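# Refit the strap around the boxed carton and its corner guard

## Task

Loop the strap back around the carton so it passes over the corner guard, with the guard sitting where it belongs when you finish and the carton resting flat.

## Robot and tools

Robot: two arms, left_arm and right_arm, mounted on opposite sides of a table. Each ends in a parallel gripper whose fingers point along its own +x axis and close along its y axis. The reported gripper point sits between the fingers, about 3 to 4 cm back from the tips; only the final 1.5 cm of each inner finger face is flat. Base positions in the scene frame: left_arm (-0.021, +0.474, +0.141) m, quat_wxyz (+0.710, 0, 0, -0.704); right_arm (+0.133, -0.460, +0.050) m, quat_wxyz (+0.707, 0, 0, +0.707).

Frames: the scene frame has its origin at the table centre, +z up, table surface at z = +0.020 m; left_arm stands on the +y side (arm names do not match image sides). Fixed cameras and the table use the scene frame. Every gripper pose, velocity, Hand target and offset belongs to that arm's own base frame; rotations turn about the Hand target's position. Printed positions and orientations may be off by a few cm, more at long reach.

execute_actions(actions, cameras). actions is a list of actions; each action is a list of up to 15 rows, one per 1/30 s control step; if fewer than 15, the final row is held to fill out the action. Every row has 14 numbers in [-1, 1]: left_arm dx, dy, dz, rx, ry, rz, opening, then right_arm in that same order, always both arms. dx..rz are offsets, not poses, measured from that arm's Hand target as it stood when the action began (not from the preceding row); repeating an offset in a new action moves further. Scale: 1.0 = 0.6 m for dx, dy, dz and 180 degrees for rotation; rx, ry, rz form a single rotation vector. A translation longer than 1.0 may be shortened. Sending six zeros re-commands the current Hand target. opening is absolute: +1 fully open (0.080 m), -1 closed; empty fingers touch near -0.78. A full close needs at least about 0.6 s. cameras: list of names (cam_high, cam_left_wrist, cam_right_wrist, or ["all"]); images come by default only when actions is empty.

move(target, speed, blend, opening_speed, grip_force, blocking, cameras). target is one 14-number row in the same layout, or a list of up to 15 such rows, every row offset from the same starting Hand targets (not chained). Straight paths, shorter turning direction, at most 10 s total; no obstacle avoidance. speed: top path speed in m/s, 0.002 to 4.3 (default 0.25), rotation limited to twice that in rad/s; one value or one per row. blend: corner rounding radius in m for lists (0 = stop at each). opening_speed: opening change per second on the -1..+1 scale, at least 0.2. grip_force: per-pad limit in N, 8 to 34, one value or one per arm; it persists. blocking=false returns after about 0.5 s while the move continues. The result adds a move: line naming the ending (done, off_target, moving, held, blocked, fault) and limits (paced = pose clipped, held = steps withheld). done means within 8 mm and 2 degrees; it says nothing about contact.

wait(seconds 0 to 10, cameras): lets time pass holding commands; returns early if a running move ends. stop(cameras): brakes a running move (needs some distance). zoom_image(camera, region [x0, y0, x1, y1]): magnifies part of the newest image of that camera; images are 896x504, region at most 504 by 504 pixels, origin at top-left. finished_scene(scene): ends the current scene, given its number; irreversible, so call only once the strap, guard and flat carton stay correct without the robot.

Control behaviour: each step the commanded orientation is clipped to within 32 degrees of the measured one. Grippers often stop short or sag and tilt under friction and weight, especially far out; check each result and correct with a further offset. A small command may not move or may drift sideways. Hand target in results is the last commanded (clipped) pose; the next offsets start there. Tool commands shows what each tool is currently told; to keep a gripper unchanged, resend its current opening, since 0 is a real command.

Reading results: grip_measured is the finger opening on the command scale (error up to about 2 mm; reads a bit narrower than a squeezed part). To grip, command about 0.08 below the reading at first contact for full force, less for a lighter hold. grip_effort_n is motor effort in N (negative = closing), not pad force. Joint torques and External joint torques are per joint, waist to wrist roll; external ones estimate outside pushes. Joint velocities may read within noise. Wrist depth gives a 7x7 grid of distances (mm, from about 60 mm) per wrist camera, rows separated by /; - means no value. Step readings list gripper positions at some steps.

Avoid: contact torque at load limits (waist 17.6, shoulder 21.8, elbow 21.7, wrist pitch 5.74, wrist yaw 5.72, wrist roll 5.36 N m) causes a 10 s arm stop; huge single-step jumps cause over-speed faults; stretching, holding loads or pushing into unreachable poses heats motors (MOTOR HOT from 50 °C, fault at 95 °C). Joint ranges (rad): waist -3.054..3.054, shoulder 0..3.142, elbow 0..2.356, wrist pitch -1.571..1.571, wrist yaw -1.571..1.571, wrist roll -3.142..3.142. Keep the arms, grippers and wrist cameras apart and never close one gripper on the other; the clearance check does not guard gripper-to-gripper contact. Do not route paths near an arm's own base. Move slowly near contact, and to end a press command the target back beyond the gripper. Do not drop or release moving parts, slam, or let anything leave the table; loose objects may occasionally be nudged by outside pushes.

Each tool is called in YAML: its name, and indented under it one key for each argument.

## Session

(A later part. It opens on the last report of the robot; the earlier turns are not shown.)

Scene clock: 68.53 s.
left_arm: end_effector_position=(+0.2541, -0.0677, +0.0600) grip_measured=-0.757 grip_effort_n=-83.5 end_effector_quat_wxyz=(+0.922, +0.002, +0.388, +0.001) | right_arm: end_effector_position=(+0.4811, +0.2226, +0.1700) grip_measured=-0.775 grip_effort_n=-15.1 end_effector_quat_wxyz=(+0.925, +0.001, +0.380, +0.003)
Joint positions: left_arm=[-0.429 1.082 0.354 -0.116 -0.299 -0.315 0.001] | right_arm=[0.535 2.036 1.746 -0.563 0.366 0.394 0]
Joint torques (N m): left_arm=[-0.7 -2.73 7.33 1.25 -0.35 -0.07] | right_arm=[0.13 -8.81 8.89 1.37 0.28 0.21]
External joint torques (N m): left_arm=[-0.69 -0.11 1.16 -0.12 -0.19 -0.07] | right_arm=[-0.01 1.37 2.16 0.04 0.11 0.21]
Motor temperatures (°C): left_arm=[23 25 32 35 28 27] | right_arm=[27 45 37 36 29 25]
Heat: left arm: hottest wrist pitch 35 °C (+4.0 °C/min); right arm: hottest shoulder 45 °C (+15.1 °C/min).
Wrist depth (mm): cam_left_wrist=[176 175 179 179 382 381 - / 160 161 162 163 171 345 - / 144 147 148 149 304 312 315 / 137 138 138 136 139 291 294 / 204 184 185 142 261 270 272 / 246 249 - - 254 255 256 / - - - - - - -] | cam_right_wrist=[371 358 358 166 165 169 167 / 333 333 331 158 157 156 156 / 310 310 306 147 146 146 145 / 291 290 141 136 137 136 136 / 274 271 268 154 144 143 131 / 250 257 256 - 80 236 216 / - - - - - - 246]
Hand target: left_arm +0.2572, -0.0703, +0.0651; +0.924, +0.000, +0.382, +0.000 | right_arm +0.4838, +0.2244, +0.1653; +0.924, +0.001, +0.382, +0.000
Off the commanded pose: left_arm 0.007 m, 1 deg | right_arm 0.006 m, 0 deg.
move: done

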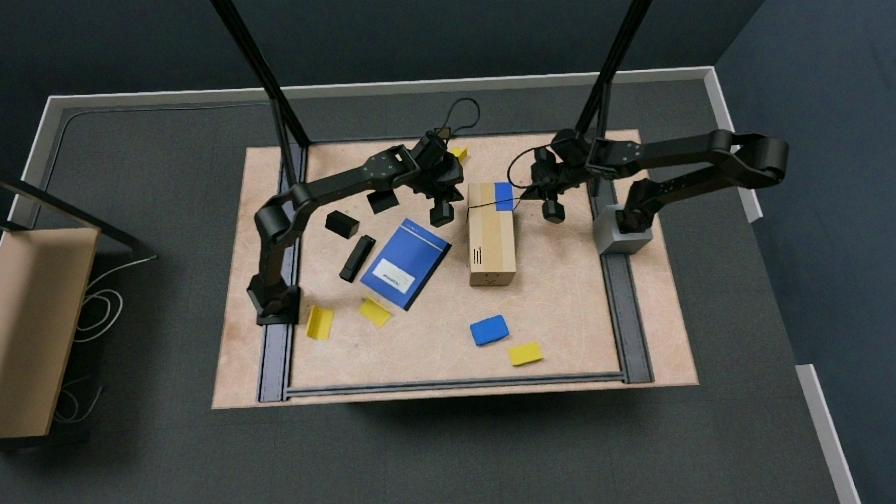

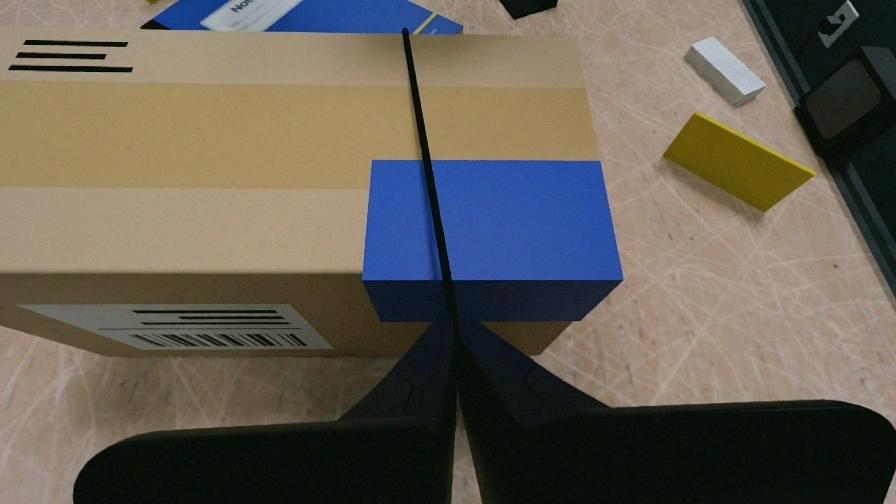

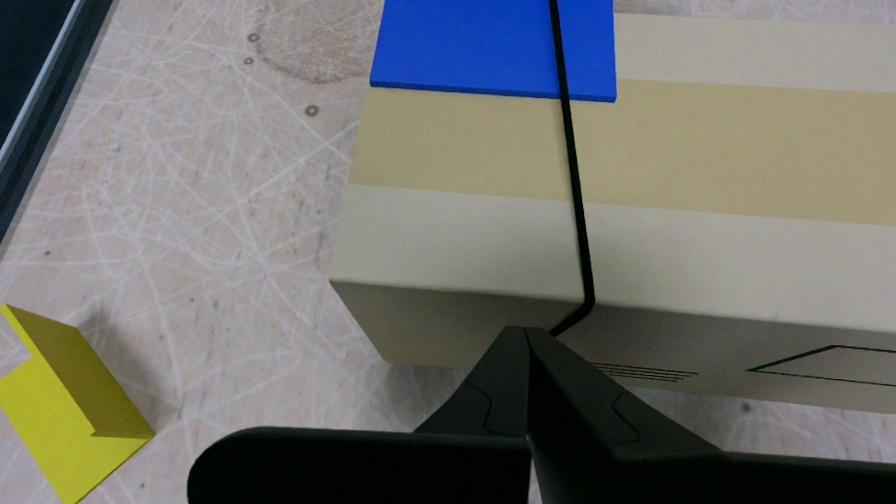

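move:
  target:
    - [0,0,0,0,0,0,-1,-0.015,0,0.015,0,0,0,-0.11]
    - [0,0,0,0,0,0,-1,-0.01,-0.043,0.0,0,0,0,-0.11]
    - [0,0,0,0,0,0,-1,0.0225,-0.043,-0.034,0,0,0,-0.11]
    - [0,0,0,0,0,0,-1,0.030,-0.043,-0.0395,0,0,0,-0.11]
  speed: [0.05,0.1,0.08,0.05]
  cameras: ["cam_right_wrist"]

zoom_image:
  camera: "cam_right_wrist"
  region: [400, 220, 650, 400]

Scene clock: 77.37 s.
left_arm: end_effector_position=(+0.2541, -0.0677, +0.0600) grip_measured=-0.757 grip_effort_n=-83.5 end_effector_quat_wxyz=(+0.922, +0.002, +0.388, +0.001) | right_arm: end_effector_position=(+0.4943, +0.1975, +0.1463) grip_measured=-0.112 grip_effort_n=10.0 end_effector_quat_wxyz=(+0.923, +0.000, +0.384, -0.001)
Joint positions: left_arm=[-0.43 1.082 0.354 -0.116 -0.299 -0.315 0.001] | right_arm=[0.471 2.046 1.669 -0.468 0.328 0.349 0.03]
Joint torques (N m): left_arm=[-0.51 -2.87 7.15 1.25 -0.39 -0.1] | right_arm=[-0.49 -7.8 9.71 2.31 -0.02 -0.23]
External joint torques (N m): left_arm=[-0.52 -0.31 1.06 -0.09 -0.23 -0.11] | right_arm=[-0.47 2.53 2.91 0.93 -0.19 -0.24]
Heat: left arm: hottest wrist pitch 34 °C (+2.0 °C/min); right arm: hottest shoulder 45 °C (+14.1 °C/min).
Wrist depth (mm): cam_left_wrist=[176 174 178 180 380 383 - / 160 161 162 163 171 345 354 / 144 147 148 - 155 310 320 / 137 138 139 136 139 293 293 / 204 184 186 142 260 270 272 / 245 250 - - 254 255 256 / - - - - - - -] | cam_right_wrist=[325 325 134 134 135 136 135 / 302 302 128 126 127 127 128 / 281 278 119 119 118 118 118 / 265 115 112 112 111 111 110 / 249 246 127 107 107 107 105 / 236 237 - 193 160 136 158 / - - - 220 218 - -]
Hand target: left_arm +0.2572, -0.0704, +0.0652; +0.924, +0.000, +0.382, +0.000 | right_arm +0.5017, +0.1987, +0.1416; +0.924, +0.001, +0.382, +0.000
Off the commanded pose: left_arm 0.007 m, 1 deg | right_arm 0.009 m, 0 deg.
move: off_target (right_arm)
Images, in order (width x height): cam_right_wrist 896x504.

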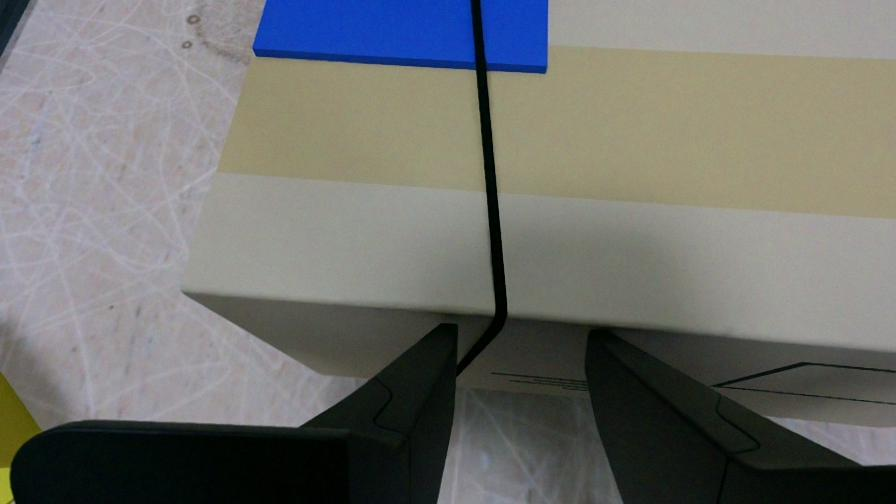

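Scaled by 2.016 from the camera's 896x504 image, which has a finer 1280x720 frame.

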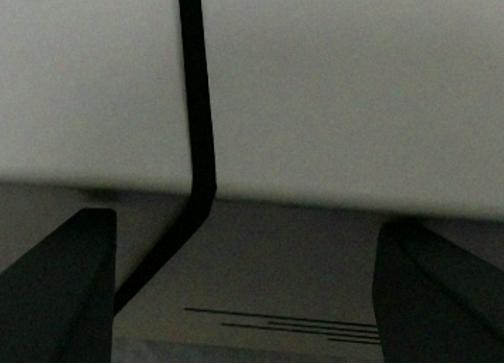

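move:
  target:
    - [0,0,0,0,0,0,-1,-0.003,0.007,0.009,0,0,0,-0.11]
    - [0,0,0,0,0,0,-1,0.003,0.007,0.009,0,0,0,-0.11]
  speed: 0.05
  cameras: ["cam_right_wrist"]

zoom_image:
  camera: "cam_right_wrist"
  region: [400, 220, 650, 400]

Scene clock: 81.53 s.
left_arm: end_effector_position=(+0.2541, -0.0677, +0.0600) grip_measured=-0.757 grip_effort_n=-83.5 end_effector_quat_wxyz=(+0.922, +0.002, +0.388, +0.001) | right_arm: end_effector_position=(+0.4949, +0.1982, +0.1471) grip_measured=-0.112 grip_effort_n=9.1 end_effector_quat_wxyz=(+0.921, -0.004, +0.391, -0.003)
Joint positions: left_arm=[-0.43 1.082 0.354 -0.116 -0.299 -0.315 0.001] | right_arm=[0.473 2.059 1.701 -0.505 0.33 0.349 0.03]
Joint torques (N m): left_arm=[-0.8 -2.94 7.39 1.28 -0.43 -0.02] | right_arm=[-0.03 -8.13 10.51 2.76 0.06 -0.03]
External joint torques (N m): left_arm=[-0.82 -0.39 1.31 -0.06 -0.27 -0.02] | right_arm=[-0.06 2.18 3.82 1.43 -0.1 -0.04]
Heat: left arm: hottest wrist pitch 34 °C (+2.0 °C/min); right arm: hottest shoulder 44 °C (+13.1 °C/min).
Wrist depth (mm): cam_left_wrist=[176 173 177 180 381 383 - / 160 161 162 163 170 347 356 / 144 147 148 148 155 314 328 / 135 138 138 135 139 292 294 / 204 184 185 142 262 271 272 / 246 250 - - 254 256 256 / - - - - - - -] | cam_right_wrist=[316 317 131 132 133 135 134 / 296 292 126 124 126 126 128 / 277 270 118 118 118 118 118 / 260 112 111 111 111 111 111 / 246 243 127 107 106 107 106 / 233 236 - 203 164 138 167 / - - - 221 219 - -]
Hand target: left_arm +0.2572, -0.0704, +0.0652; +0.924, +0.000, +0.382, +0.000 | right_arm +0.5035, +0.2029, +0.1471; +0.924, +0.001, +0.382, +0.000
Off the commanded pose: left_arm 0.007 m, 1 deg | right_arm 0.010 m, 1 deg.
move: off_target (right_arm)
Images, in order (width x height): cam_right_wrist 896x504.

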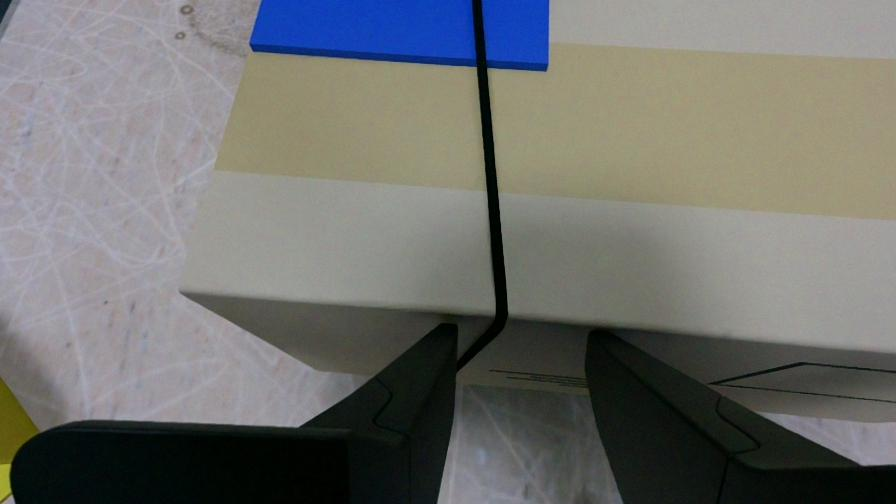

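Scaled by 2.016 from the camera's 896x504 image, which has a finer 1280x720 frame.

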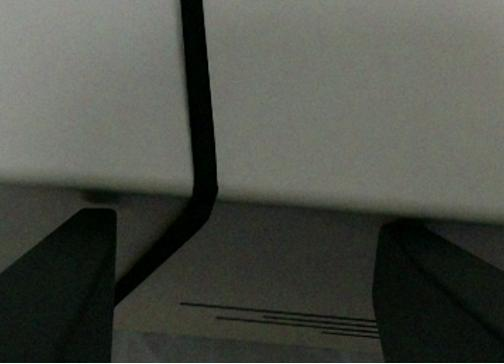

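move:
  target:
    - [0,0,0,0,0,0,-1,-0.028,0.002,0.012,0,0,0,-0.11]
    - [0,0,0,0,0,0,-1,0.001,0.002,0.006,0,0,0,-0.11]
  speed: 0.05
  cameras: ["cam_right_wrist"]

zoom_image:
  camera: "cam_right_wrist"
  region: [400, 220, 650, 400]

Scene clock: 85.87 s.
left_arm: end_effector_position=(+0.2541, -0.0677, +0.0600) grip_measured=-0.757 grip_effort_n=-83.5 end_effector_quat_wxyz=(+0.922, +0.002, +0.388, +0.001) end_effector_velocity=(-0.008, +0.003, -0.008) end_effector_angular_velocity=(+0.013, +0.049, +0.013) | right_arm: end_effector_position=(+0.5004, +0.2037, +0.1590) grip_measured=-0.112 grip_effort_n=9.1 end_effector_quat_wxyz=(+0.926, +0.004, +0.377, +0.000)
Joint positions: left_arm=[-0.43 1.082 0.354 -0.116 -0.299 -0.315 0.001] | right_arm=[0.478 2.064 1.737 -0.503 0.332 0.353 0.03]
Joint velocities: left_arm=[-0.007 0.002 -0.002 -0.051 -0.007 -0.022 0] | right_arm=[within noise]
Joint torques (N m): left_arm=[-0.69 -2.58 7.37 1.31 -0.38 -0.05] | right_arm=[-0.32 -8.4 8.69 1.51 0.03 -0.15]
External joint torques (N m): left_arm=[-0.69 -0.02 1.29 -0.03 -0.23 -0.06] | right_arm=[-0.34 2.01 1.89 0.13 -0.14 -0.15]
Heat: left arm: hottest wrist pitch 33 °C (+1.0 °C/min); right arm: hottest shoulder 45 °C (+13.0 °C/min).
Wrist depth (mm): cam_left_wrist=[176 177 176 179 381 384 1277 / 160 161 162 163 170 347 356 / 144 147 148 148 155 315 329 / 137 138 139 136 139 292 293 / 204 184 186 142 261 271 272 / 246 249 - - 254 255 257 / - - - - - - -] | cam_right_wrist=[349 348 156 152 153 155 338 / 324 322 143 142 142 143 143 / 301 301 135 135 134 133 134 / 281 280 126 126 125 124 126 / 264 264 120 118 118 117 117 / 251 250 - 131 117 113 115 / - - - 231 229 - -]
Hand target: left_arm +0.2572, -0.0704, +0.0652; +0.924, +0.000, +0.382, +0.000 | right_arm +0.5042, +0.2041, +0.1507; +0.924, +0.001, +0.382, +0.000
Off the commanded pose: left_arm 0.007 m, 1 deg | right_arm 0.009 m, 1 deg.
move: off_target (right_arm)
Images, in order (width x height): cam_right_wrist 896x504.

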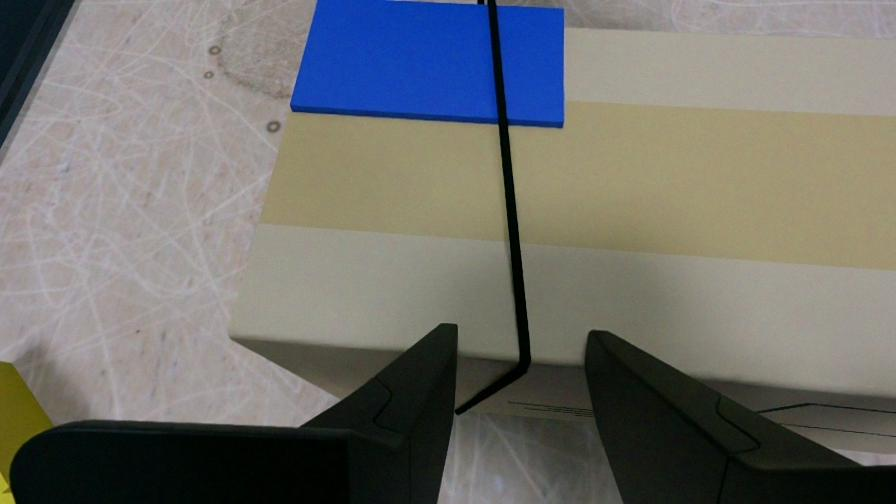

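Scaled by 2.016 from the camera's 896x504 image, which has a finer 1280x720 frame.

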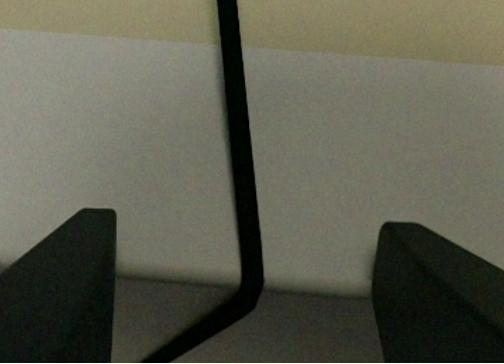

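move:
  target: [0,0,0,0,0,0,-1,-0.006,0,-0.0135,0,0,0,-0.11]
  speed: 0.05
  cameras: ["cam_right_wrist"]

zoom_image:
  camera: "cam_right_wrist"
  region: [400, 220, 650, 400]

Scene clock: 91.10 s.
left_arm: end_effector_position=(+0.2541, -0.0677, +0.0600) grip_measured=-0.757 grip_effort_n=-83.5 end_effector_quat_wxyz=(+0.922, +0.002, +0.388, +0.001) | right_arm: end_effector_position=(+0.5029, +0.2049, +0.1581) grip_measured=-0.112 grip_effort_n=9.1 end_effector_quat_wxyz=(+0.930, +0.008, +0.368, +0.002)
Joint positions: left_arm=[-0.43 1.082 0.354 -0.116 -0.299 -0.315 0.001] | right_arm=[0.478 2.065 1.722 -0.468 0.332 0.353 0.03]
Joint torques (N m): left_arm=[-0.69 -2.76 7.4 1.24 -0.41 -0.06] | right_arm=[0.01 -9.45 5.43 1.53 0.1 -0.04]
External joint torques (N m): left_arm=[-0.69 -0.19 1.25 -0.12 -0.26 -0.06] | right_arm=[0.08 1.14 -1.46 0.11 -0.07 -0.04]
Heat: left arm: hottest elbow 33 °C (+3.0 °C/min); right arm: hottest shoulder 45 °C (+13.2 °C/min).
Wrist depth (mm): cam_left_wrist=[176 175 175 177 379 381 1366 / 160 161 162 163 171 347 338 / 144 147 148 149 306 315 317 / 137 138 138 131 139 292 294 / 205 184 185 142 261 270 272 / 245 250 - - 255 255 256 / - - - - - - -] | cam_right_wrist=[369 360 160 155 349 348 343 / 333 331 145 144 144 145 145 / 307 306 138 137 136 135 134 / 286 285 127 128 127 126 126 / 268 266 120 119 118 117 117 / 252 250 - 115 114 112 112 / - - - 232 229 - -]
Hand target: left_arm +0.2572, -0.0704, +0.0652; +0.924, +0.000, +0.382, +0.000 | right_arm +0.5006, +0.2041, +0.1426; +0.924, +0.001, +0.382, +0.000
Off the commanded pose: left_arm 0.007 m, 1 deg | right_arm 0.016 m, 2 deg.
move: off_target (right_arm)
Images, in order (width x height): cam_right_wrist 896x504.

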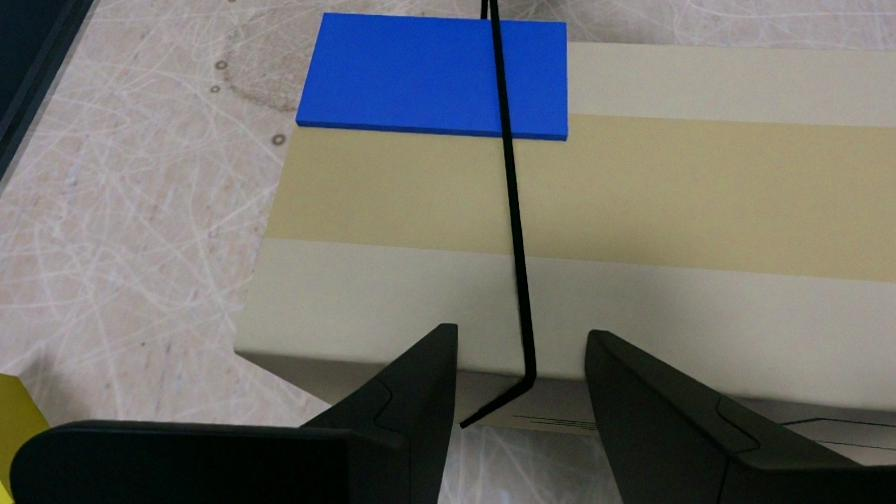

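Scaled by 2.016 from the camera's 896x504 image, which has a finer 1280x720 frame.

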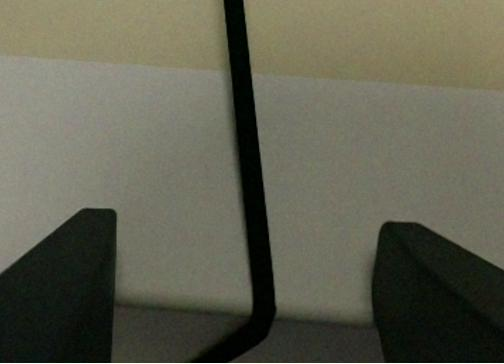

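move:
  target:
    - [0,0,0,0,0,0,-1,-0.025,0,0.022,0,0,0,-0.11]
    - [0,0,0,0,0,0,-1,-0.03,0,0.0175,0,0,0,-0.11]
    - [0,0,0,0,0,0,-1,-0.006,0,0.006,0,0,0,-0.11]
  speed: 0.05
  cameras: ["cam_right_wrist"]

zoom_image:
  camera: "cam_right_wrist"
  region: [400, 220, 650, 400]

Scene clock: 96.13 s.
left_arm: end_effector_position=(+0.2541, -0.0677, +0.0600) grip_measured=-0.757 grip_effort_n=-83.5 end_effector_quat_wxyz=(+0.922, +0.002, +0.388, +0.001) | right_arm: end_effector_position=(+0.4936, +0.2027, +0.1521) grip_measured=-0.112 grip_effort_n=9.1 end_effector_quat_wxyz=(+0.926, +0.003, +0.379, -0.001)
Joint positions: left_arm=[-0.43 1.082 0.354 -0.116 -0.299 -0.315 0.001] | right_arm=[0.483 2.045 1.683 -0.475 0.338 0.359 0.03]
Joint torques (N m): left_arm=[-0.69 -2.7 7.39 1.27 -0.38 -0.11] | right_arm=[-0.1 -8.57 8.92 1.52 0.02 -0.15]
External joint torques (N m): left_arm=[-0.68 -0.14 1.27 -0.08 -0.23 -0.11] | right_arm=[-0.16 1.69 2.15 0.15 -0.14 -0.15]
Heat: left arm: hottest elbow 33 °C (+3.0 °C/min); right arm: hottest shoulder 45 °C (+12.2 °C/min).
Wrist depth (mm): cam_left_wrist=[176 173 175 180 382 383 1277 / 160 161 162 163 170 347 - / 144 147 148 148 307 311 331 / 137 139 139 135 139 291 294 / 204 185 185 142 262 271 272 / 245 249 - - 254 256 256 / - - - - - - -] | cam_right_wrist=[336 336 143 142 144 144 143 / 313 312 136 135 135 134 133 / 291 290 127 126 125 125 124 / 273 271 118 118 119 117 117 / 256 252 129 114 112 111 110 / 244 242 - 193 158 135 153 / - - - 226 221 - -]
Hand target: left_arm +0.2572, -0.0704, +0.0652; +0.924, +0.000, +0.382, +0.000 | right_arm +0.4970, +0.2041, +0.1461; +0.924, +0.001, +0.382, +0.000
Off the commanded pose: left_arm 0.007 m, 1 deg | right_arm 0.007 m, 1 deg.
move: done
Images, in order (width x height): cam_right_wrist 896x504.

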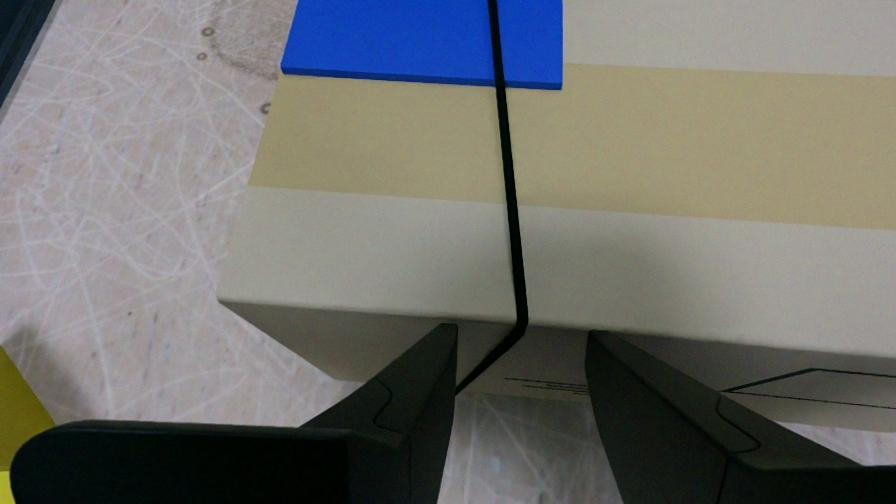

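Scaled by 2.016 from the camera's 896x504 image, which has a finer 1280x720 frame.

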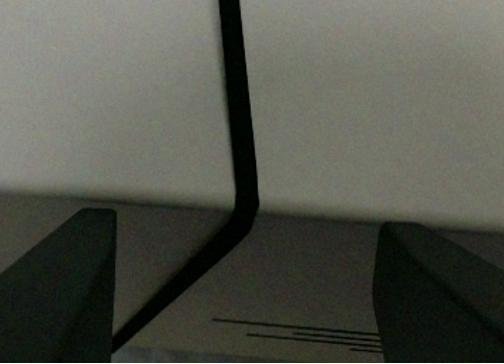

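move:
  target:
    - [0,0,0,0,0,0,-1,0.009,0,-0.007,0,0,0,-0.11]
    - [0,0,0,0,0,0,-1,0.009,0,-0.007,0,0,0,-1]
  speed: 0.05
  cameras: ["cam_right_wrist"]

zoom_image:
  camera: "cam_right_wrist"
  region: [400, 220, 650, 400]

Scene clock: 100.47 s.
left_arm: end_effector_position=(+0.2541, -0.0677, +0.0600) grip_measured=-0.757 grip_effort_n=-83.5 end_effector_quat_wxyz=(+0.922, +0.002, +0.388, +0.001) | right_arm: end_effector_position=(+0.4953, +0.2037, +0.1517) grip_measured=-0.771 grip_effort_n=-32.8 end_effector_quat_wxyz=(+0.925, +0.002, +0.379, +0.001)
Joint positions: left_arm=[-0.43 1.082 0.354 -0.116 -0.299 -0.315 0.001] | right_arm=[0.482 2.053 1.694 -0.479 0.333 0.354 0]
Joint torques (N m): left_arm=[-0.67 -2.52 7.13 1.24 -0.4 -0.08] | right_arm=[-0.55 -7.22 9.12 2.37 0.04 -0.16]
External joint torques (N m): left_arm=[-0.67 0.05 1.02 -0.12 -0.24 -0.08] | right_arm=[-0.46 3.15 2.33 1 -0.14 -0.16]
Heat: left arm: hottest elbow 33 °C (+2.0 °C/min); right arm: hottest shoulder 44 °C (+10.1 °C/min).
Wrist depth (mm): cam_left_wrist=[176 174 176 180 380 384 - / 160 161 162 163 171 347 345 / 144 147 148 148 155 310 311 / 135 138 139 134 139 291 293 / 204 184 185 142 261 271 272 / 245 250 - - 254 255 257 / - - - - - - -] | cam_right_wrist=[338 338 144 144 145 146 145 / 314 313 137 137 136 135 135 / 291 291 129 127 127 126 126 / 273 273 119 119 118 118 118 / 256 252 123 113 113 112 111 / 242 241 238 - 81 152 140 / - - - - - - 230]
Hand target: left_arm +0.2572, -0.0704, +0.0652; +0.924, +0.000, +0.382, +0.000 | right_arm +0.5024, +0.2041, +0.1421; +0.924, +0.001, +0.382, +0.000
Off the commanded pose: left_arm 0.007 m, 1 deg | right_arm 0.012 m, 0 deg.
move: off_target (right_arm); target 2's new opening was sent with right_arm's hand 0.012 m and 0 deg from that target
Images, in order (width x height): cam_right_wrist 896x504.

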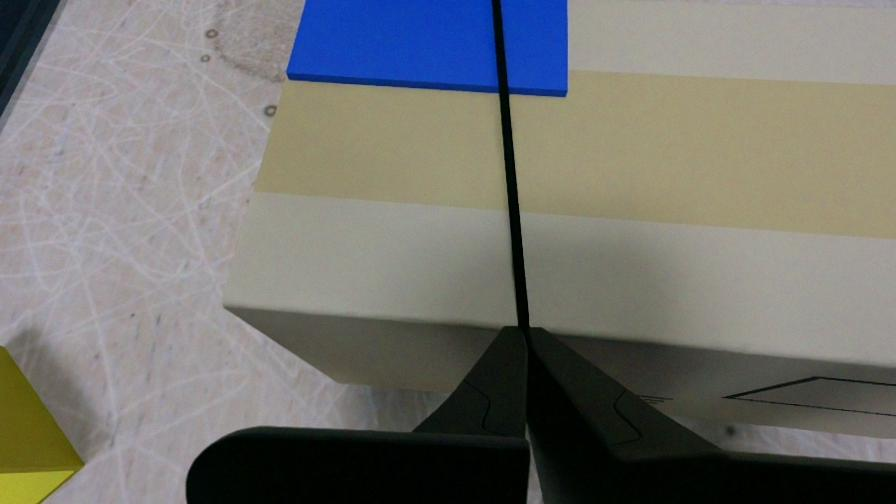

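Scaled by 2.016 from the camera's 896x504 image, which has a finer 1280x720 frame.

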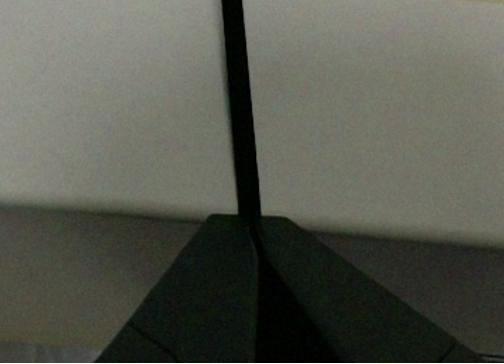

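move:
  target:
    - [0,0,0,0,0,0,-1,-0.022,0,0.036,0,0,0,-1]
    - [0.021,0,-0.028,0,0,0,-1,-0.022,0.0225,0.036,0,0,0,-1]
    - [0.021,0,-0.028,0,0,0,-1,-0.005,0.0225,0.005,0,0,0,-1]
  speed: 0.06
  cameras: ["cam_left_wrist","cam_right_wrist"]

zoom_image:
  camera: "cam_left_wrist"
  region: [330, 200, 580, 380]

Scene clock: 107.50 s.
left_arm: end_effector_position=(+0.2706, -0.0699, +0.0498) grip_measured=-0.757 grip_effort_n=-83.5 end_effector_quat_wxyz=(+0.925, +0.000, +0.380, +0.003) | right_arm: end_effector_position=(+0.4971, +0.2181, +0.1559) grip_measured=-0.775 grip_effort_n=-15.1 end_effector_quat_wxyz=(+0.927, +0.006, +0.374, +0.002)
Joint positions: left_arm=[-0.408 1.205 0.354 0.027 -0.29 -0.298 0.001] | right_arm=[0.509 2.079 1.745 -0.497 0.352 0.378 0]
Joint torques (N m): left_arm=[0.19 -3.09 5.13 1.61 0.03 0.16] | right_arm=[-0.24 -8.7 7.74 1.51 0.07 -0.13]
External joint torques (N m): left_arm=[0.18 0.03 -0.7 0.22 0.18 0.16] | right_arm=[-0.24 1.9 0.9 0.12 -0.11 -0.13]
Heat: left arm: hottest elbow 33 °C (+1.0 °C/min); right arm: hottest shoulder 44 °C (+8.1 °C/min).
Wrist depth (mm): cam_left_wrist=[360 160 163 165 375 379 1374 / 148 149 151 152 156 335 334 / - 136 137 138 142 308 308 / 124 127 125 125 126 284 285 / 125 125 120 115 119 262 264 / 232 232 - - 244 245 249 / - - - - - - -] | cam_right_wrist=[347 347 341 149 148 151 149 / 322 320 142 140 138 140 139 / 299 297 136 131 130 130 129 / 279 278 125 123 122 121 122 / 261 260 127 116 115 114 113 / 249 245 243 - 80 142 134 / - - - - - - 229]
Hand target: left_arm +0.2697, -0.0704, +0.0484; +0.924, +0.000, +0.382, +0.000 | right_arm +0.4993, +0.2176, +0.1449; +0.924, +0.001, +0.383, +0.000
Off the commanded pose: left_arm 0.002 m, 0 deg | right_arm 0.011 m, 1 deg.
move: off_target (right_arm)
Images, in order (width x height): cam_left_wrist 896x504, cam_right_wrist 896x504.

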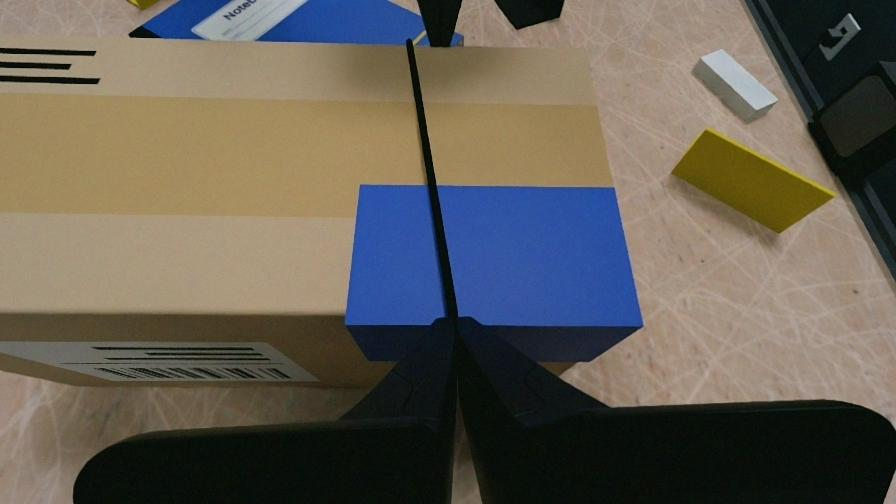

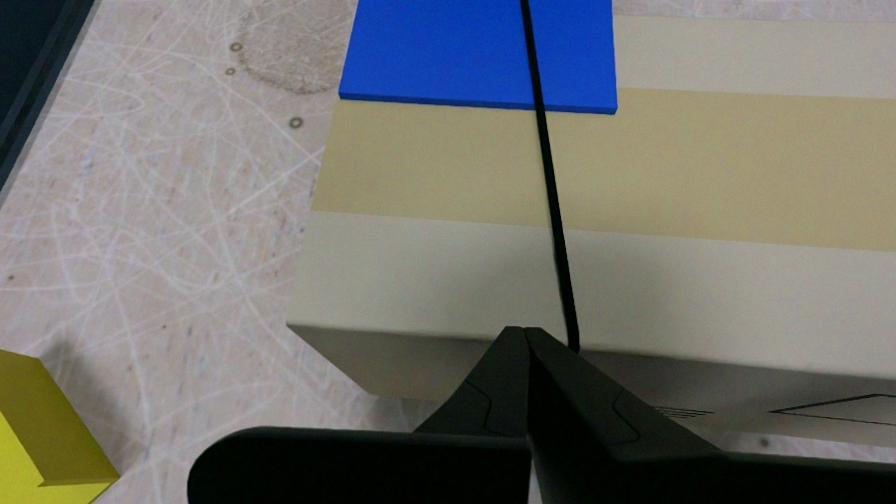

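Scaled by 2.016 from the camera's 896x504 image, which has a finer 1280x720 frame.

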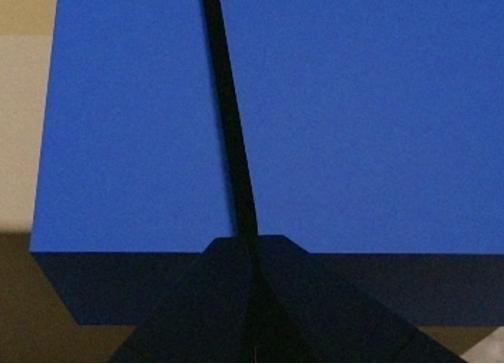

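move:
  target:
    - [0,0,0,0,0,0,-1,-0.028,0,0.03,0,0,0,-0.11]
    - [0,0,0,0,0,0,-1,-0.028,-0.025,0.0137,0,0,0,-0.11]
    - [0,0,0,0,0,0,-1,-0.004,-0.025,0.002,0,0,0,-0.11]
  speed: [0.06,0.06,0.05]
  cameras: ["cam_left_wrist","cam_right_wrist"]

zoom_image:
  camera: "cam_right_wrist"
  region: [400, 220, 650, 400]

Scene clock: 122.07 s.
left_arm: end_effector_position=(+0.2706, -0.0698, +0.0498) grip_measured=-0.757 grip_effort_n=-83.5 end_effector_quat_wxyz=(+0.925, +0.000, +0.380, +0.003) | right_arm: end_effector_position=(+0.4935, +0.2012, +0.1521) grip_measured=-0.112 grip_effort_n=11.4 end_effector_quat_wxyz=(+0.926, +0.003, +0.379, -0.001)
Joint positions: left_arm=[-0.407 1.205 0.354 0.027 -0.29 -0.298 0.001] | right_arm=[0.48 2.041 1.678 -0.473 0.336 0.357 0.03]
Joint torques (N m): left_arm=[0.19 -3.17 5.03 1.61 0.03 0.15] | right_arm=[-0.18 -8.54 8.92 1.53 0.02 -0.15]
External joint torques (N m): left_arm=[0.18 -0.04 -0.85 0.21 0.18 0.15] | right_arm=[-0.17 1.81 2.07 0.14 -0.16 -0.16]
Heat: left arm: hottest wrist pitch 34 °C (-1.0 °C/min); right arm: hottest shoulder 43 °C (-1.0 °C/min).
Wrist depth (mm): cam_left_wrist=[361 163 164 165 376 380 - / 148 149 151 152 156 336 329 / - 136 136 140 142 305 313 / 124 127 125 - 126 284 286 / 125 125 120 115 126 262 264 / 232 232 - - 245 246 248 / - - - - - - -] | cam_right_wrist=[336 336 143 142 144 144 143 / 312 312 136 135 134 134 133 / 290 291 127 126 125 125 124 / 273 268 118 118 117 117 116 / 256 252 129 113 112 111 110 / 242 242 - 193 158 136 153 / - - - 226 221 - -]
Hand target: left_arm +0.2698, -0.0703, +0.0484; +0.924, +0.000, +0.382, +0.000 | right_arm +0.4970, +0.2025, +0.1462; +0.924, +0.001, +0.382, +0.000
Off the commanded pose: left_arm 0.002 m, 0 deg | right_arm 0.007 m, 1 deg.
move: done
Images, in order (width x height): cam_left_wrist 896x504, cam_right_wrist 896x504.

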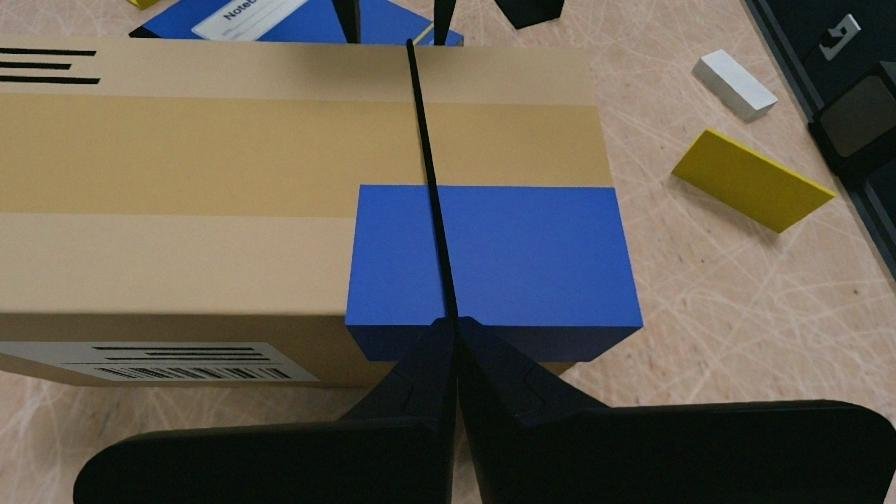

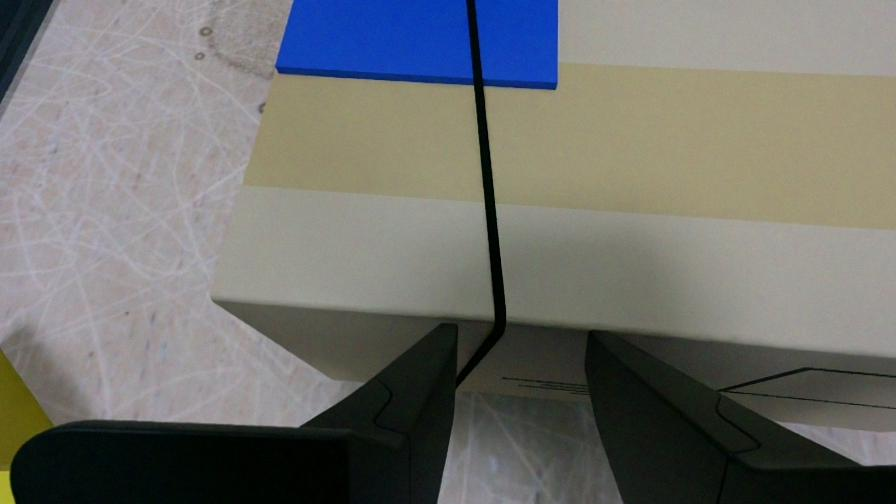

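Scaled by 2.016 from the camera's 896x504 image, which has a finer 1280x720 frame.

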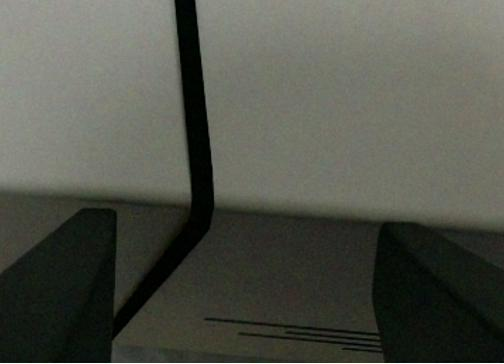

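move:
  target:
    - [0,0,0,0,0,0,-1,0.007,0.008,-0.0135,0,0,0,-0.11]
    - [0,0,0,0,0,0,-1,0.011,0.008,-0.0125,0,0,0,-0.11]
    - [0,0,0,0,0,0,-1,0.011,0.008,-0.0125,0,0,0,-1]
  speed: 0.05
  cameras: ["cam_right_wrist"]

zoom_image:
  camera: "cam_right_wrist"
  region: [400, 220, 650, 400]

Scene clock: 126.63 s.
left_arm: end_effector_position=(+0.2706, -0.0698, +0.0498) grip_measured=-0.757 grip_effort_n=-83.5 end_effector_quat_wxyz=(+0.925, +0.000, +0.380, +0.003) | right_arm: end_effector_position=(+0.4955, +0.2070, +0.1508) grip_measured=-0.771 grip_effort_n=-34.2 end_effector_quat_wxyz=(+0.926, +0.001, +0.378, +0.001)
Joint positions: left_arm=[-0.407 1.205 0.354 0.027 -0.29 -0.298 0.001] | right_arm=[0.489 2.059 1.699 -0.476 0.339 0.357 0]
Joint torques (N m): left_arm=[0.34 -3.05 4.97 1.61 0 0.13] | right_arm=[-0.66 -6.62 9.14 2.56 -0.02 -0.06]
External joint torques (N m): left_arm=[0.33 0.05 -0.84 0.24 0.15 0.13] | right_arm=[-0.6 3.87 2.32 1.18 -0.2 -0.06]
Heat: left arm: hottest wrist pitch 34 °C (-1.0 °C/min); right arm: hottest shoulder 42 °C (-3.0 °C/min).
Wrist depth (mm): cam_left_wrist=[360 163 161 165 375 378 1320 / 148 149 151 152 156 338 339 / - 136 137 139 142 307 316 / 124 127 126 126 126 284 286 / 125 125 120 115 119 262 263 / 233 232 - - 245 246 248 / - - - - - - -] | cam_right_wrist=[338 339 144 144 145 147 146 / 313 314 137 137 136 136 135 / 291 291 129 127 127 126 126 / 273 272 119 119 119 118 118 / 256 253 122 113 113 112 111 / 241 241 237 - 81 150 136 / - - - - - - 228]
Hand target: left_arm +0.2698, -0.0703, +0.0484; +0.924, +0.000, +0.382, +0.000 | right_arm +0.5036, +0.2073, +0.1386; +0.924, +0.001, +0.382, +0.000
Off the commanded pose: left_arm 0.002 m, 0 deg | right_arm 0.015 m, 1 deg.
move: off_target (right_arm); target 3's new opening was sent with right_arm's hand 0.015 m and 1 deg from that target
Images, in order (width x height): cam_right_wrist 896x504.

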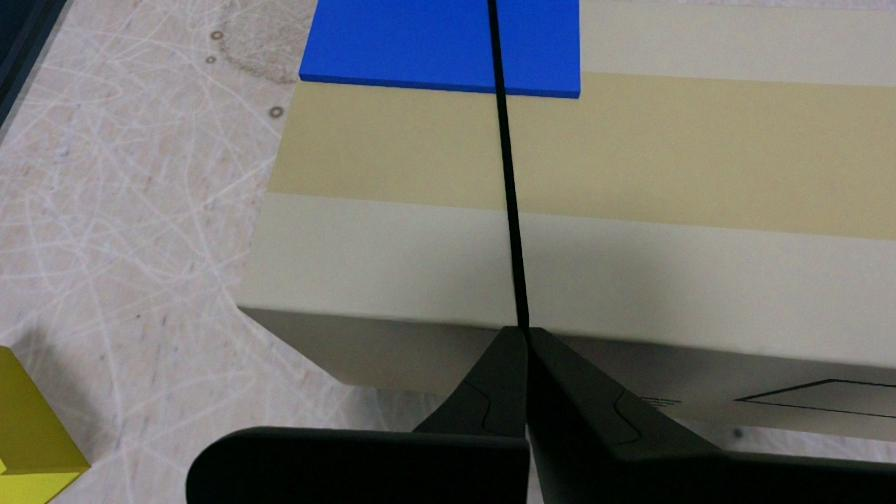

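Scaled by 2.016 from the camera's 896x504 image, which has a finer 1280x720 frame.

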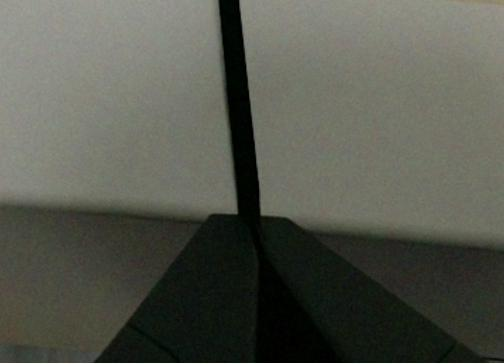

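move:
  target:
    - [0,0,0,0,0,0,-1,-0.018,0,0.026,0,0,0,-1]
    - [0,0,0,0,0,0,-1,-0.02,0.02,0.028,0,0,0,-1]
  speed: 0.03
  cameras: ["cam_right_wrist"]

Scene clock: 130.93 s.
left_arm: end_effector_position=(+0.2707, -0.0700, +0.0499) grip_measured=-0.757 grip_effort_n=-83.5 end_effector_quat_wxyz=(+0.925, -0.001, +0.380, +0.002) | right_arm: end_effector_position=(+0.4898, +0.2158, +0.1549) grip_measured=-0.773 grip_effort_n=-28.6 end_effector_quat_wxyz=(+0.923, -0.001, +0.384, +0.000)
Joint positions: left_arm=[-0.407 1.205 0.354 0.027 -0.289 -0.298 0.001] | right_arm=[0.512 2.063 1.731 -0.525 0.353 0.378 0]
Joint torques (N m): left_arm=[0.19 -3.18 5.32 1.55 0.04 0.18] | right_arm=[0.4 -9.9 9.24 1.27 0.29 0.2]
External joint torques (N m): left_arm=[0.19 -0.07 -0.52 0.16 0.18 0.17] | right_arm=[0.33 0.53 2.46 -0.08 0.11 0.2]
Motor temperatures (°C): left_arm=[23 25 32 34 28 27] | right_arm=[27 43 41 41 28 25]
Heat: left arm: hottest wrist pitch 34 °C (-1.0 °C/min); right arm: hottest shoulder 43 °C (-2.0 °C/min).
Wrist depth (mm): cam_left_wrist=[362 163 164 166 375 376 1327 / 148 149 151 152 156 337 350 / - 136 137 138 142 303 309 / 125 127 125 120 127 284 286 / 124 125 125 115 119 262 264 / 232 233 - - 245 247 248 / - - - - - - -] | cam_right_wrist=[330 331 146 142 143 145 144 / 308 308 135 135 135 135 134 / 287 288 128 126 126 126 125 / 270 269 119 118 118 118 118 / 255 254 161 123 116 114 114 / 237 240 240 - 81 207 176 / - - - - - - 231]
Hand target: left_arm +0.2698, -0.0703, +0.0484; +0.924, +0.000, +0.382, +0.000 | right_arm +0.4915, +0.2195, +0.1554; +0.924, +0.001, +0.382, +0.000
Off the commanded pose: left_arm 0.002 m, 0 deg | right_arm 0.004 m, 0 deg.
move: done
Images, in order (width x height): cam_right_wrist 896x504.

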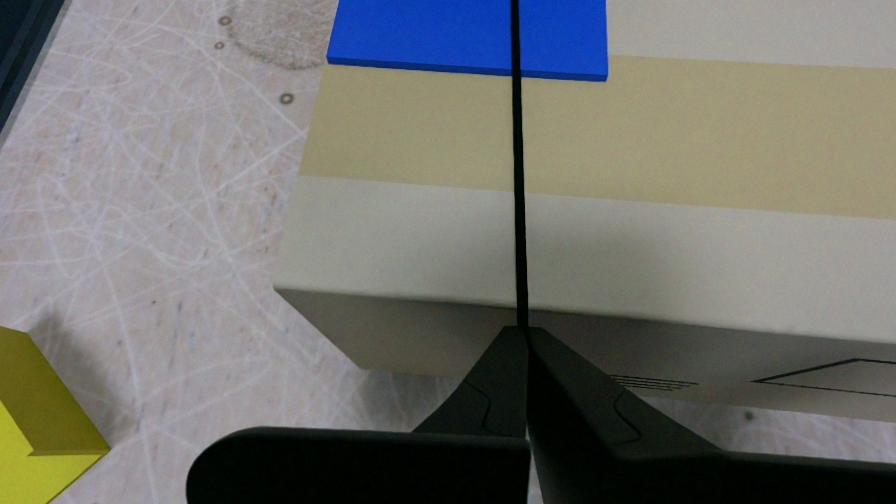

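move:
  target:
    - [0,0,0,0,0,0,-1,0.0,0.006,0,0,0,0,-1]
    - [0,0,0,0,0,0,-1,0.011,0.006,-0.019,0,0,0,-1]
  speed: 0.04
  cameras: ["cam_left_wrist","cam_right_wrist"]

Scene clock: 135.93 s.
left_arm: end_effector_position=(+0.2707, -0.0700, +0.0499) grip_measured=-0.757 grip_effort_n=-83.5 end_effector_quat_wxyz=(+0.925, -0.001, +0.380, +0.002) | right_arm: end_effector_position=(+0.4940, +0.2200, +0.1496) grip_measured=-0.773 grip_effort_n=-28.6 end_effector_quat_wxyz=(+0.924, +0.001, +0.382, -0.001)
Joint positions: left_arm=[-0.407 1.205 0.354 0.027 -0.289 -0.298 0.001] | right_arm=[0.517 2.087 1.743 -0.51 0.359 0.384 0]
Joint torques (N m): left_arm=[0.04 -3.07 5.22 1.59 -0.02 0.1] | right_arm=[0.04 -8.68 8.88 2.06 0.12 -0.01]
External joint torques (N m): left_arm=[0.04 0.03 -0.6 0.21 0.13 0.1] | right_arm=[0.17 1.97 2.07 0.7 -0.07 -0.01]
Heat: left arm: hottest wrist pitch 34 °C (+0.0 °C/min); right arm: hottest shoulder 43 °C (-2.0 °C/min).
Wrist depth (mm): cam_left_wrist=[361 160 164 165 374 379 - / 148 149 151 152 156 338 331 / - 136 137 138 142 300 320 / 125 127 125 125 126 284 286 / 124 125 120 116 119 262 264 / 232 233 - - 245 247 248 / - - - - - - -] | cam_right_wrist=[327 328 319 137 137 140 139 / 305 305 133 130 130 130 131 / 285 284 124 122 121 121 121 / 266 266 114 114 114 114 113 / 251 250 140 110 109 109 107 / 238 236 236 - 81 168 155 / - - - - - - 226]
Hand target: left_arm +0.2698, -0.0703, +0.0484; +0.924, +0.000, +0.382, +0.000 | right_arm +0.4981, +0.2229, +0.1440; +0.924, +0.001, +0.383, +0.000
Off the commanded pose: left_arm 0.002 m, 0 deg | right_arm 0.008 m, 0 deg.
move: done
Images, in order (width x height): cam_left_wrist 896x504, cam_right_wrist 896x504.

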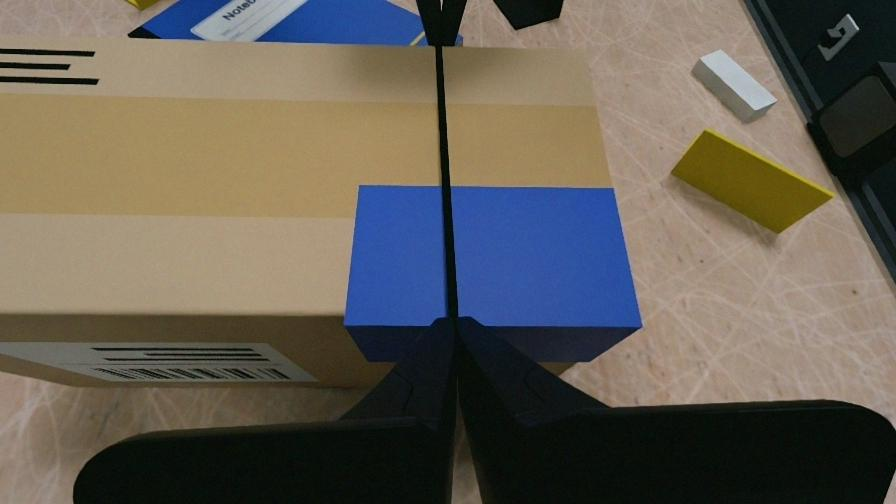

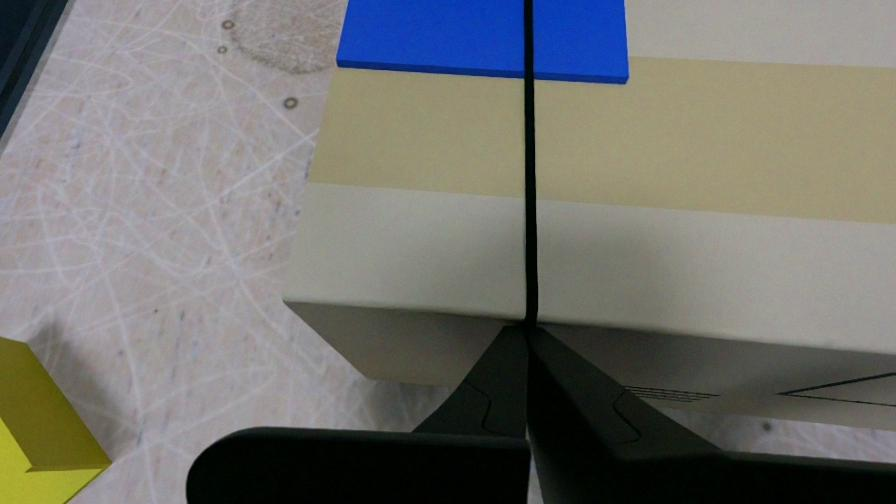

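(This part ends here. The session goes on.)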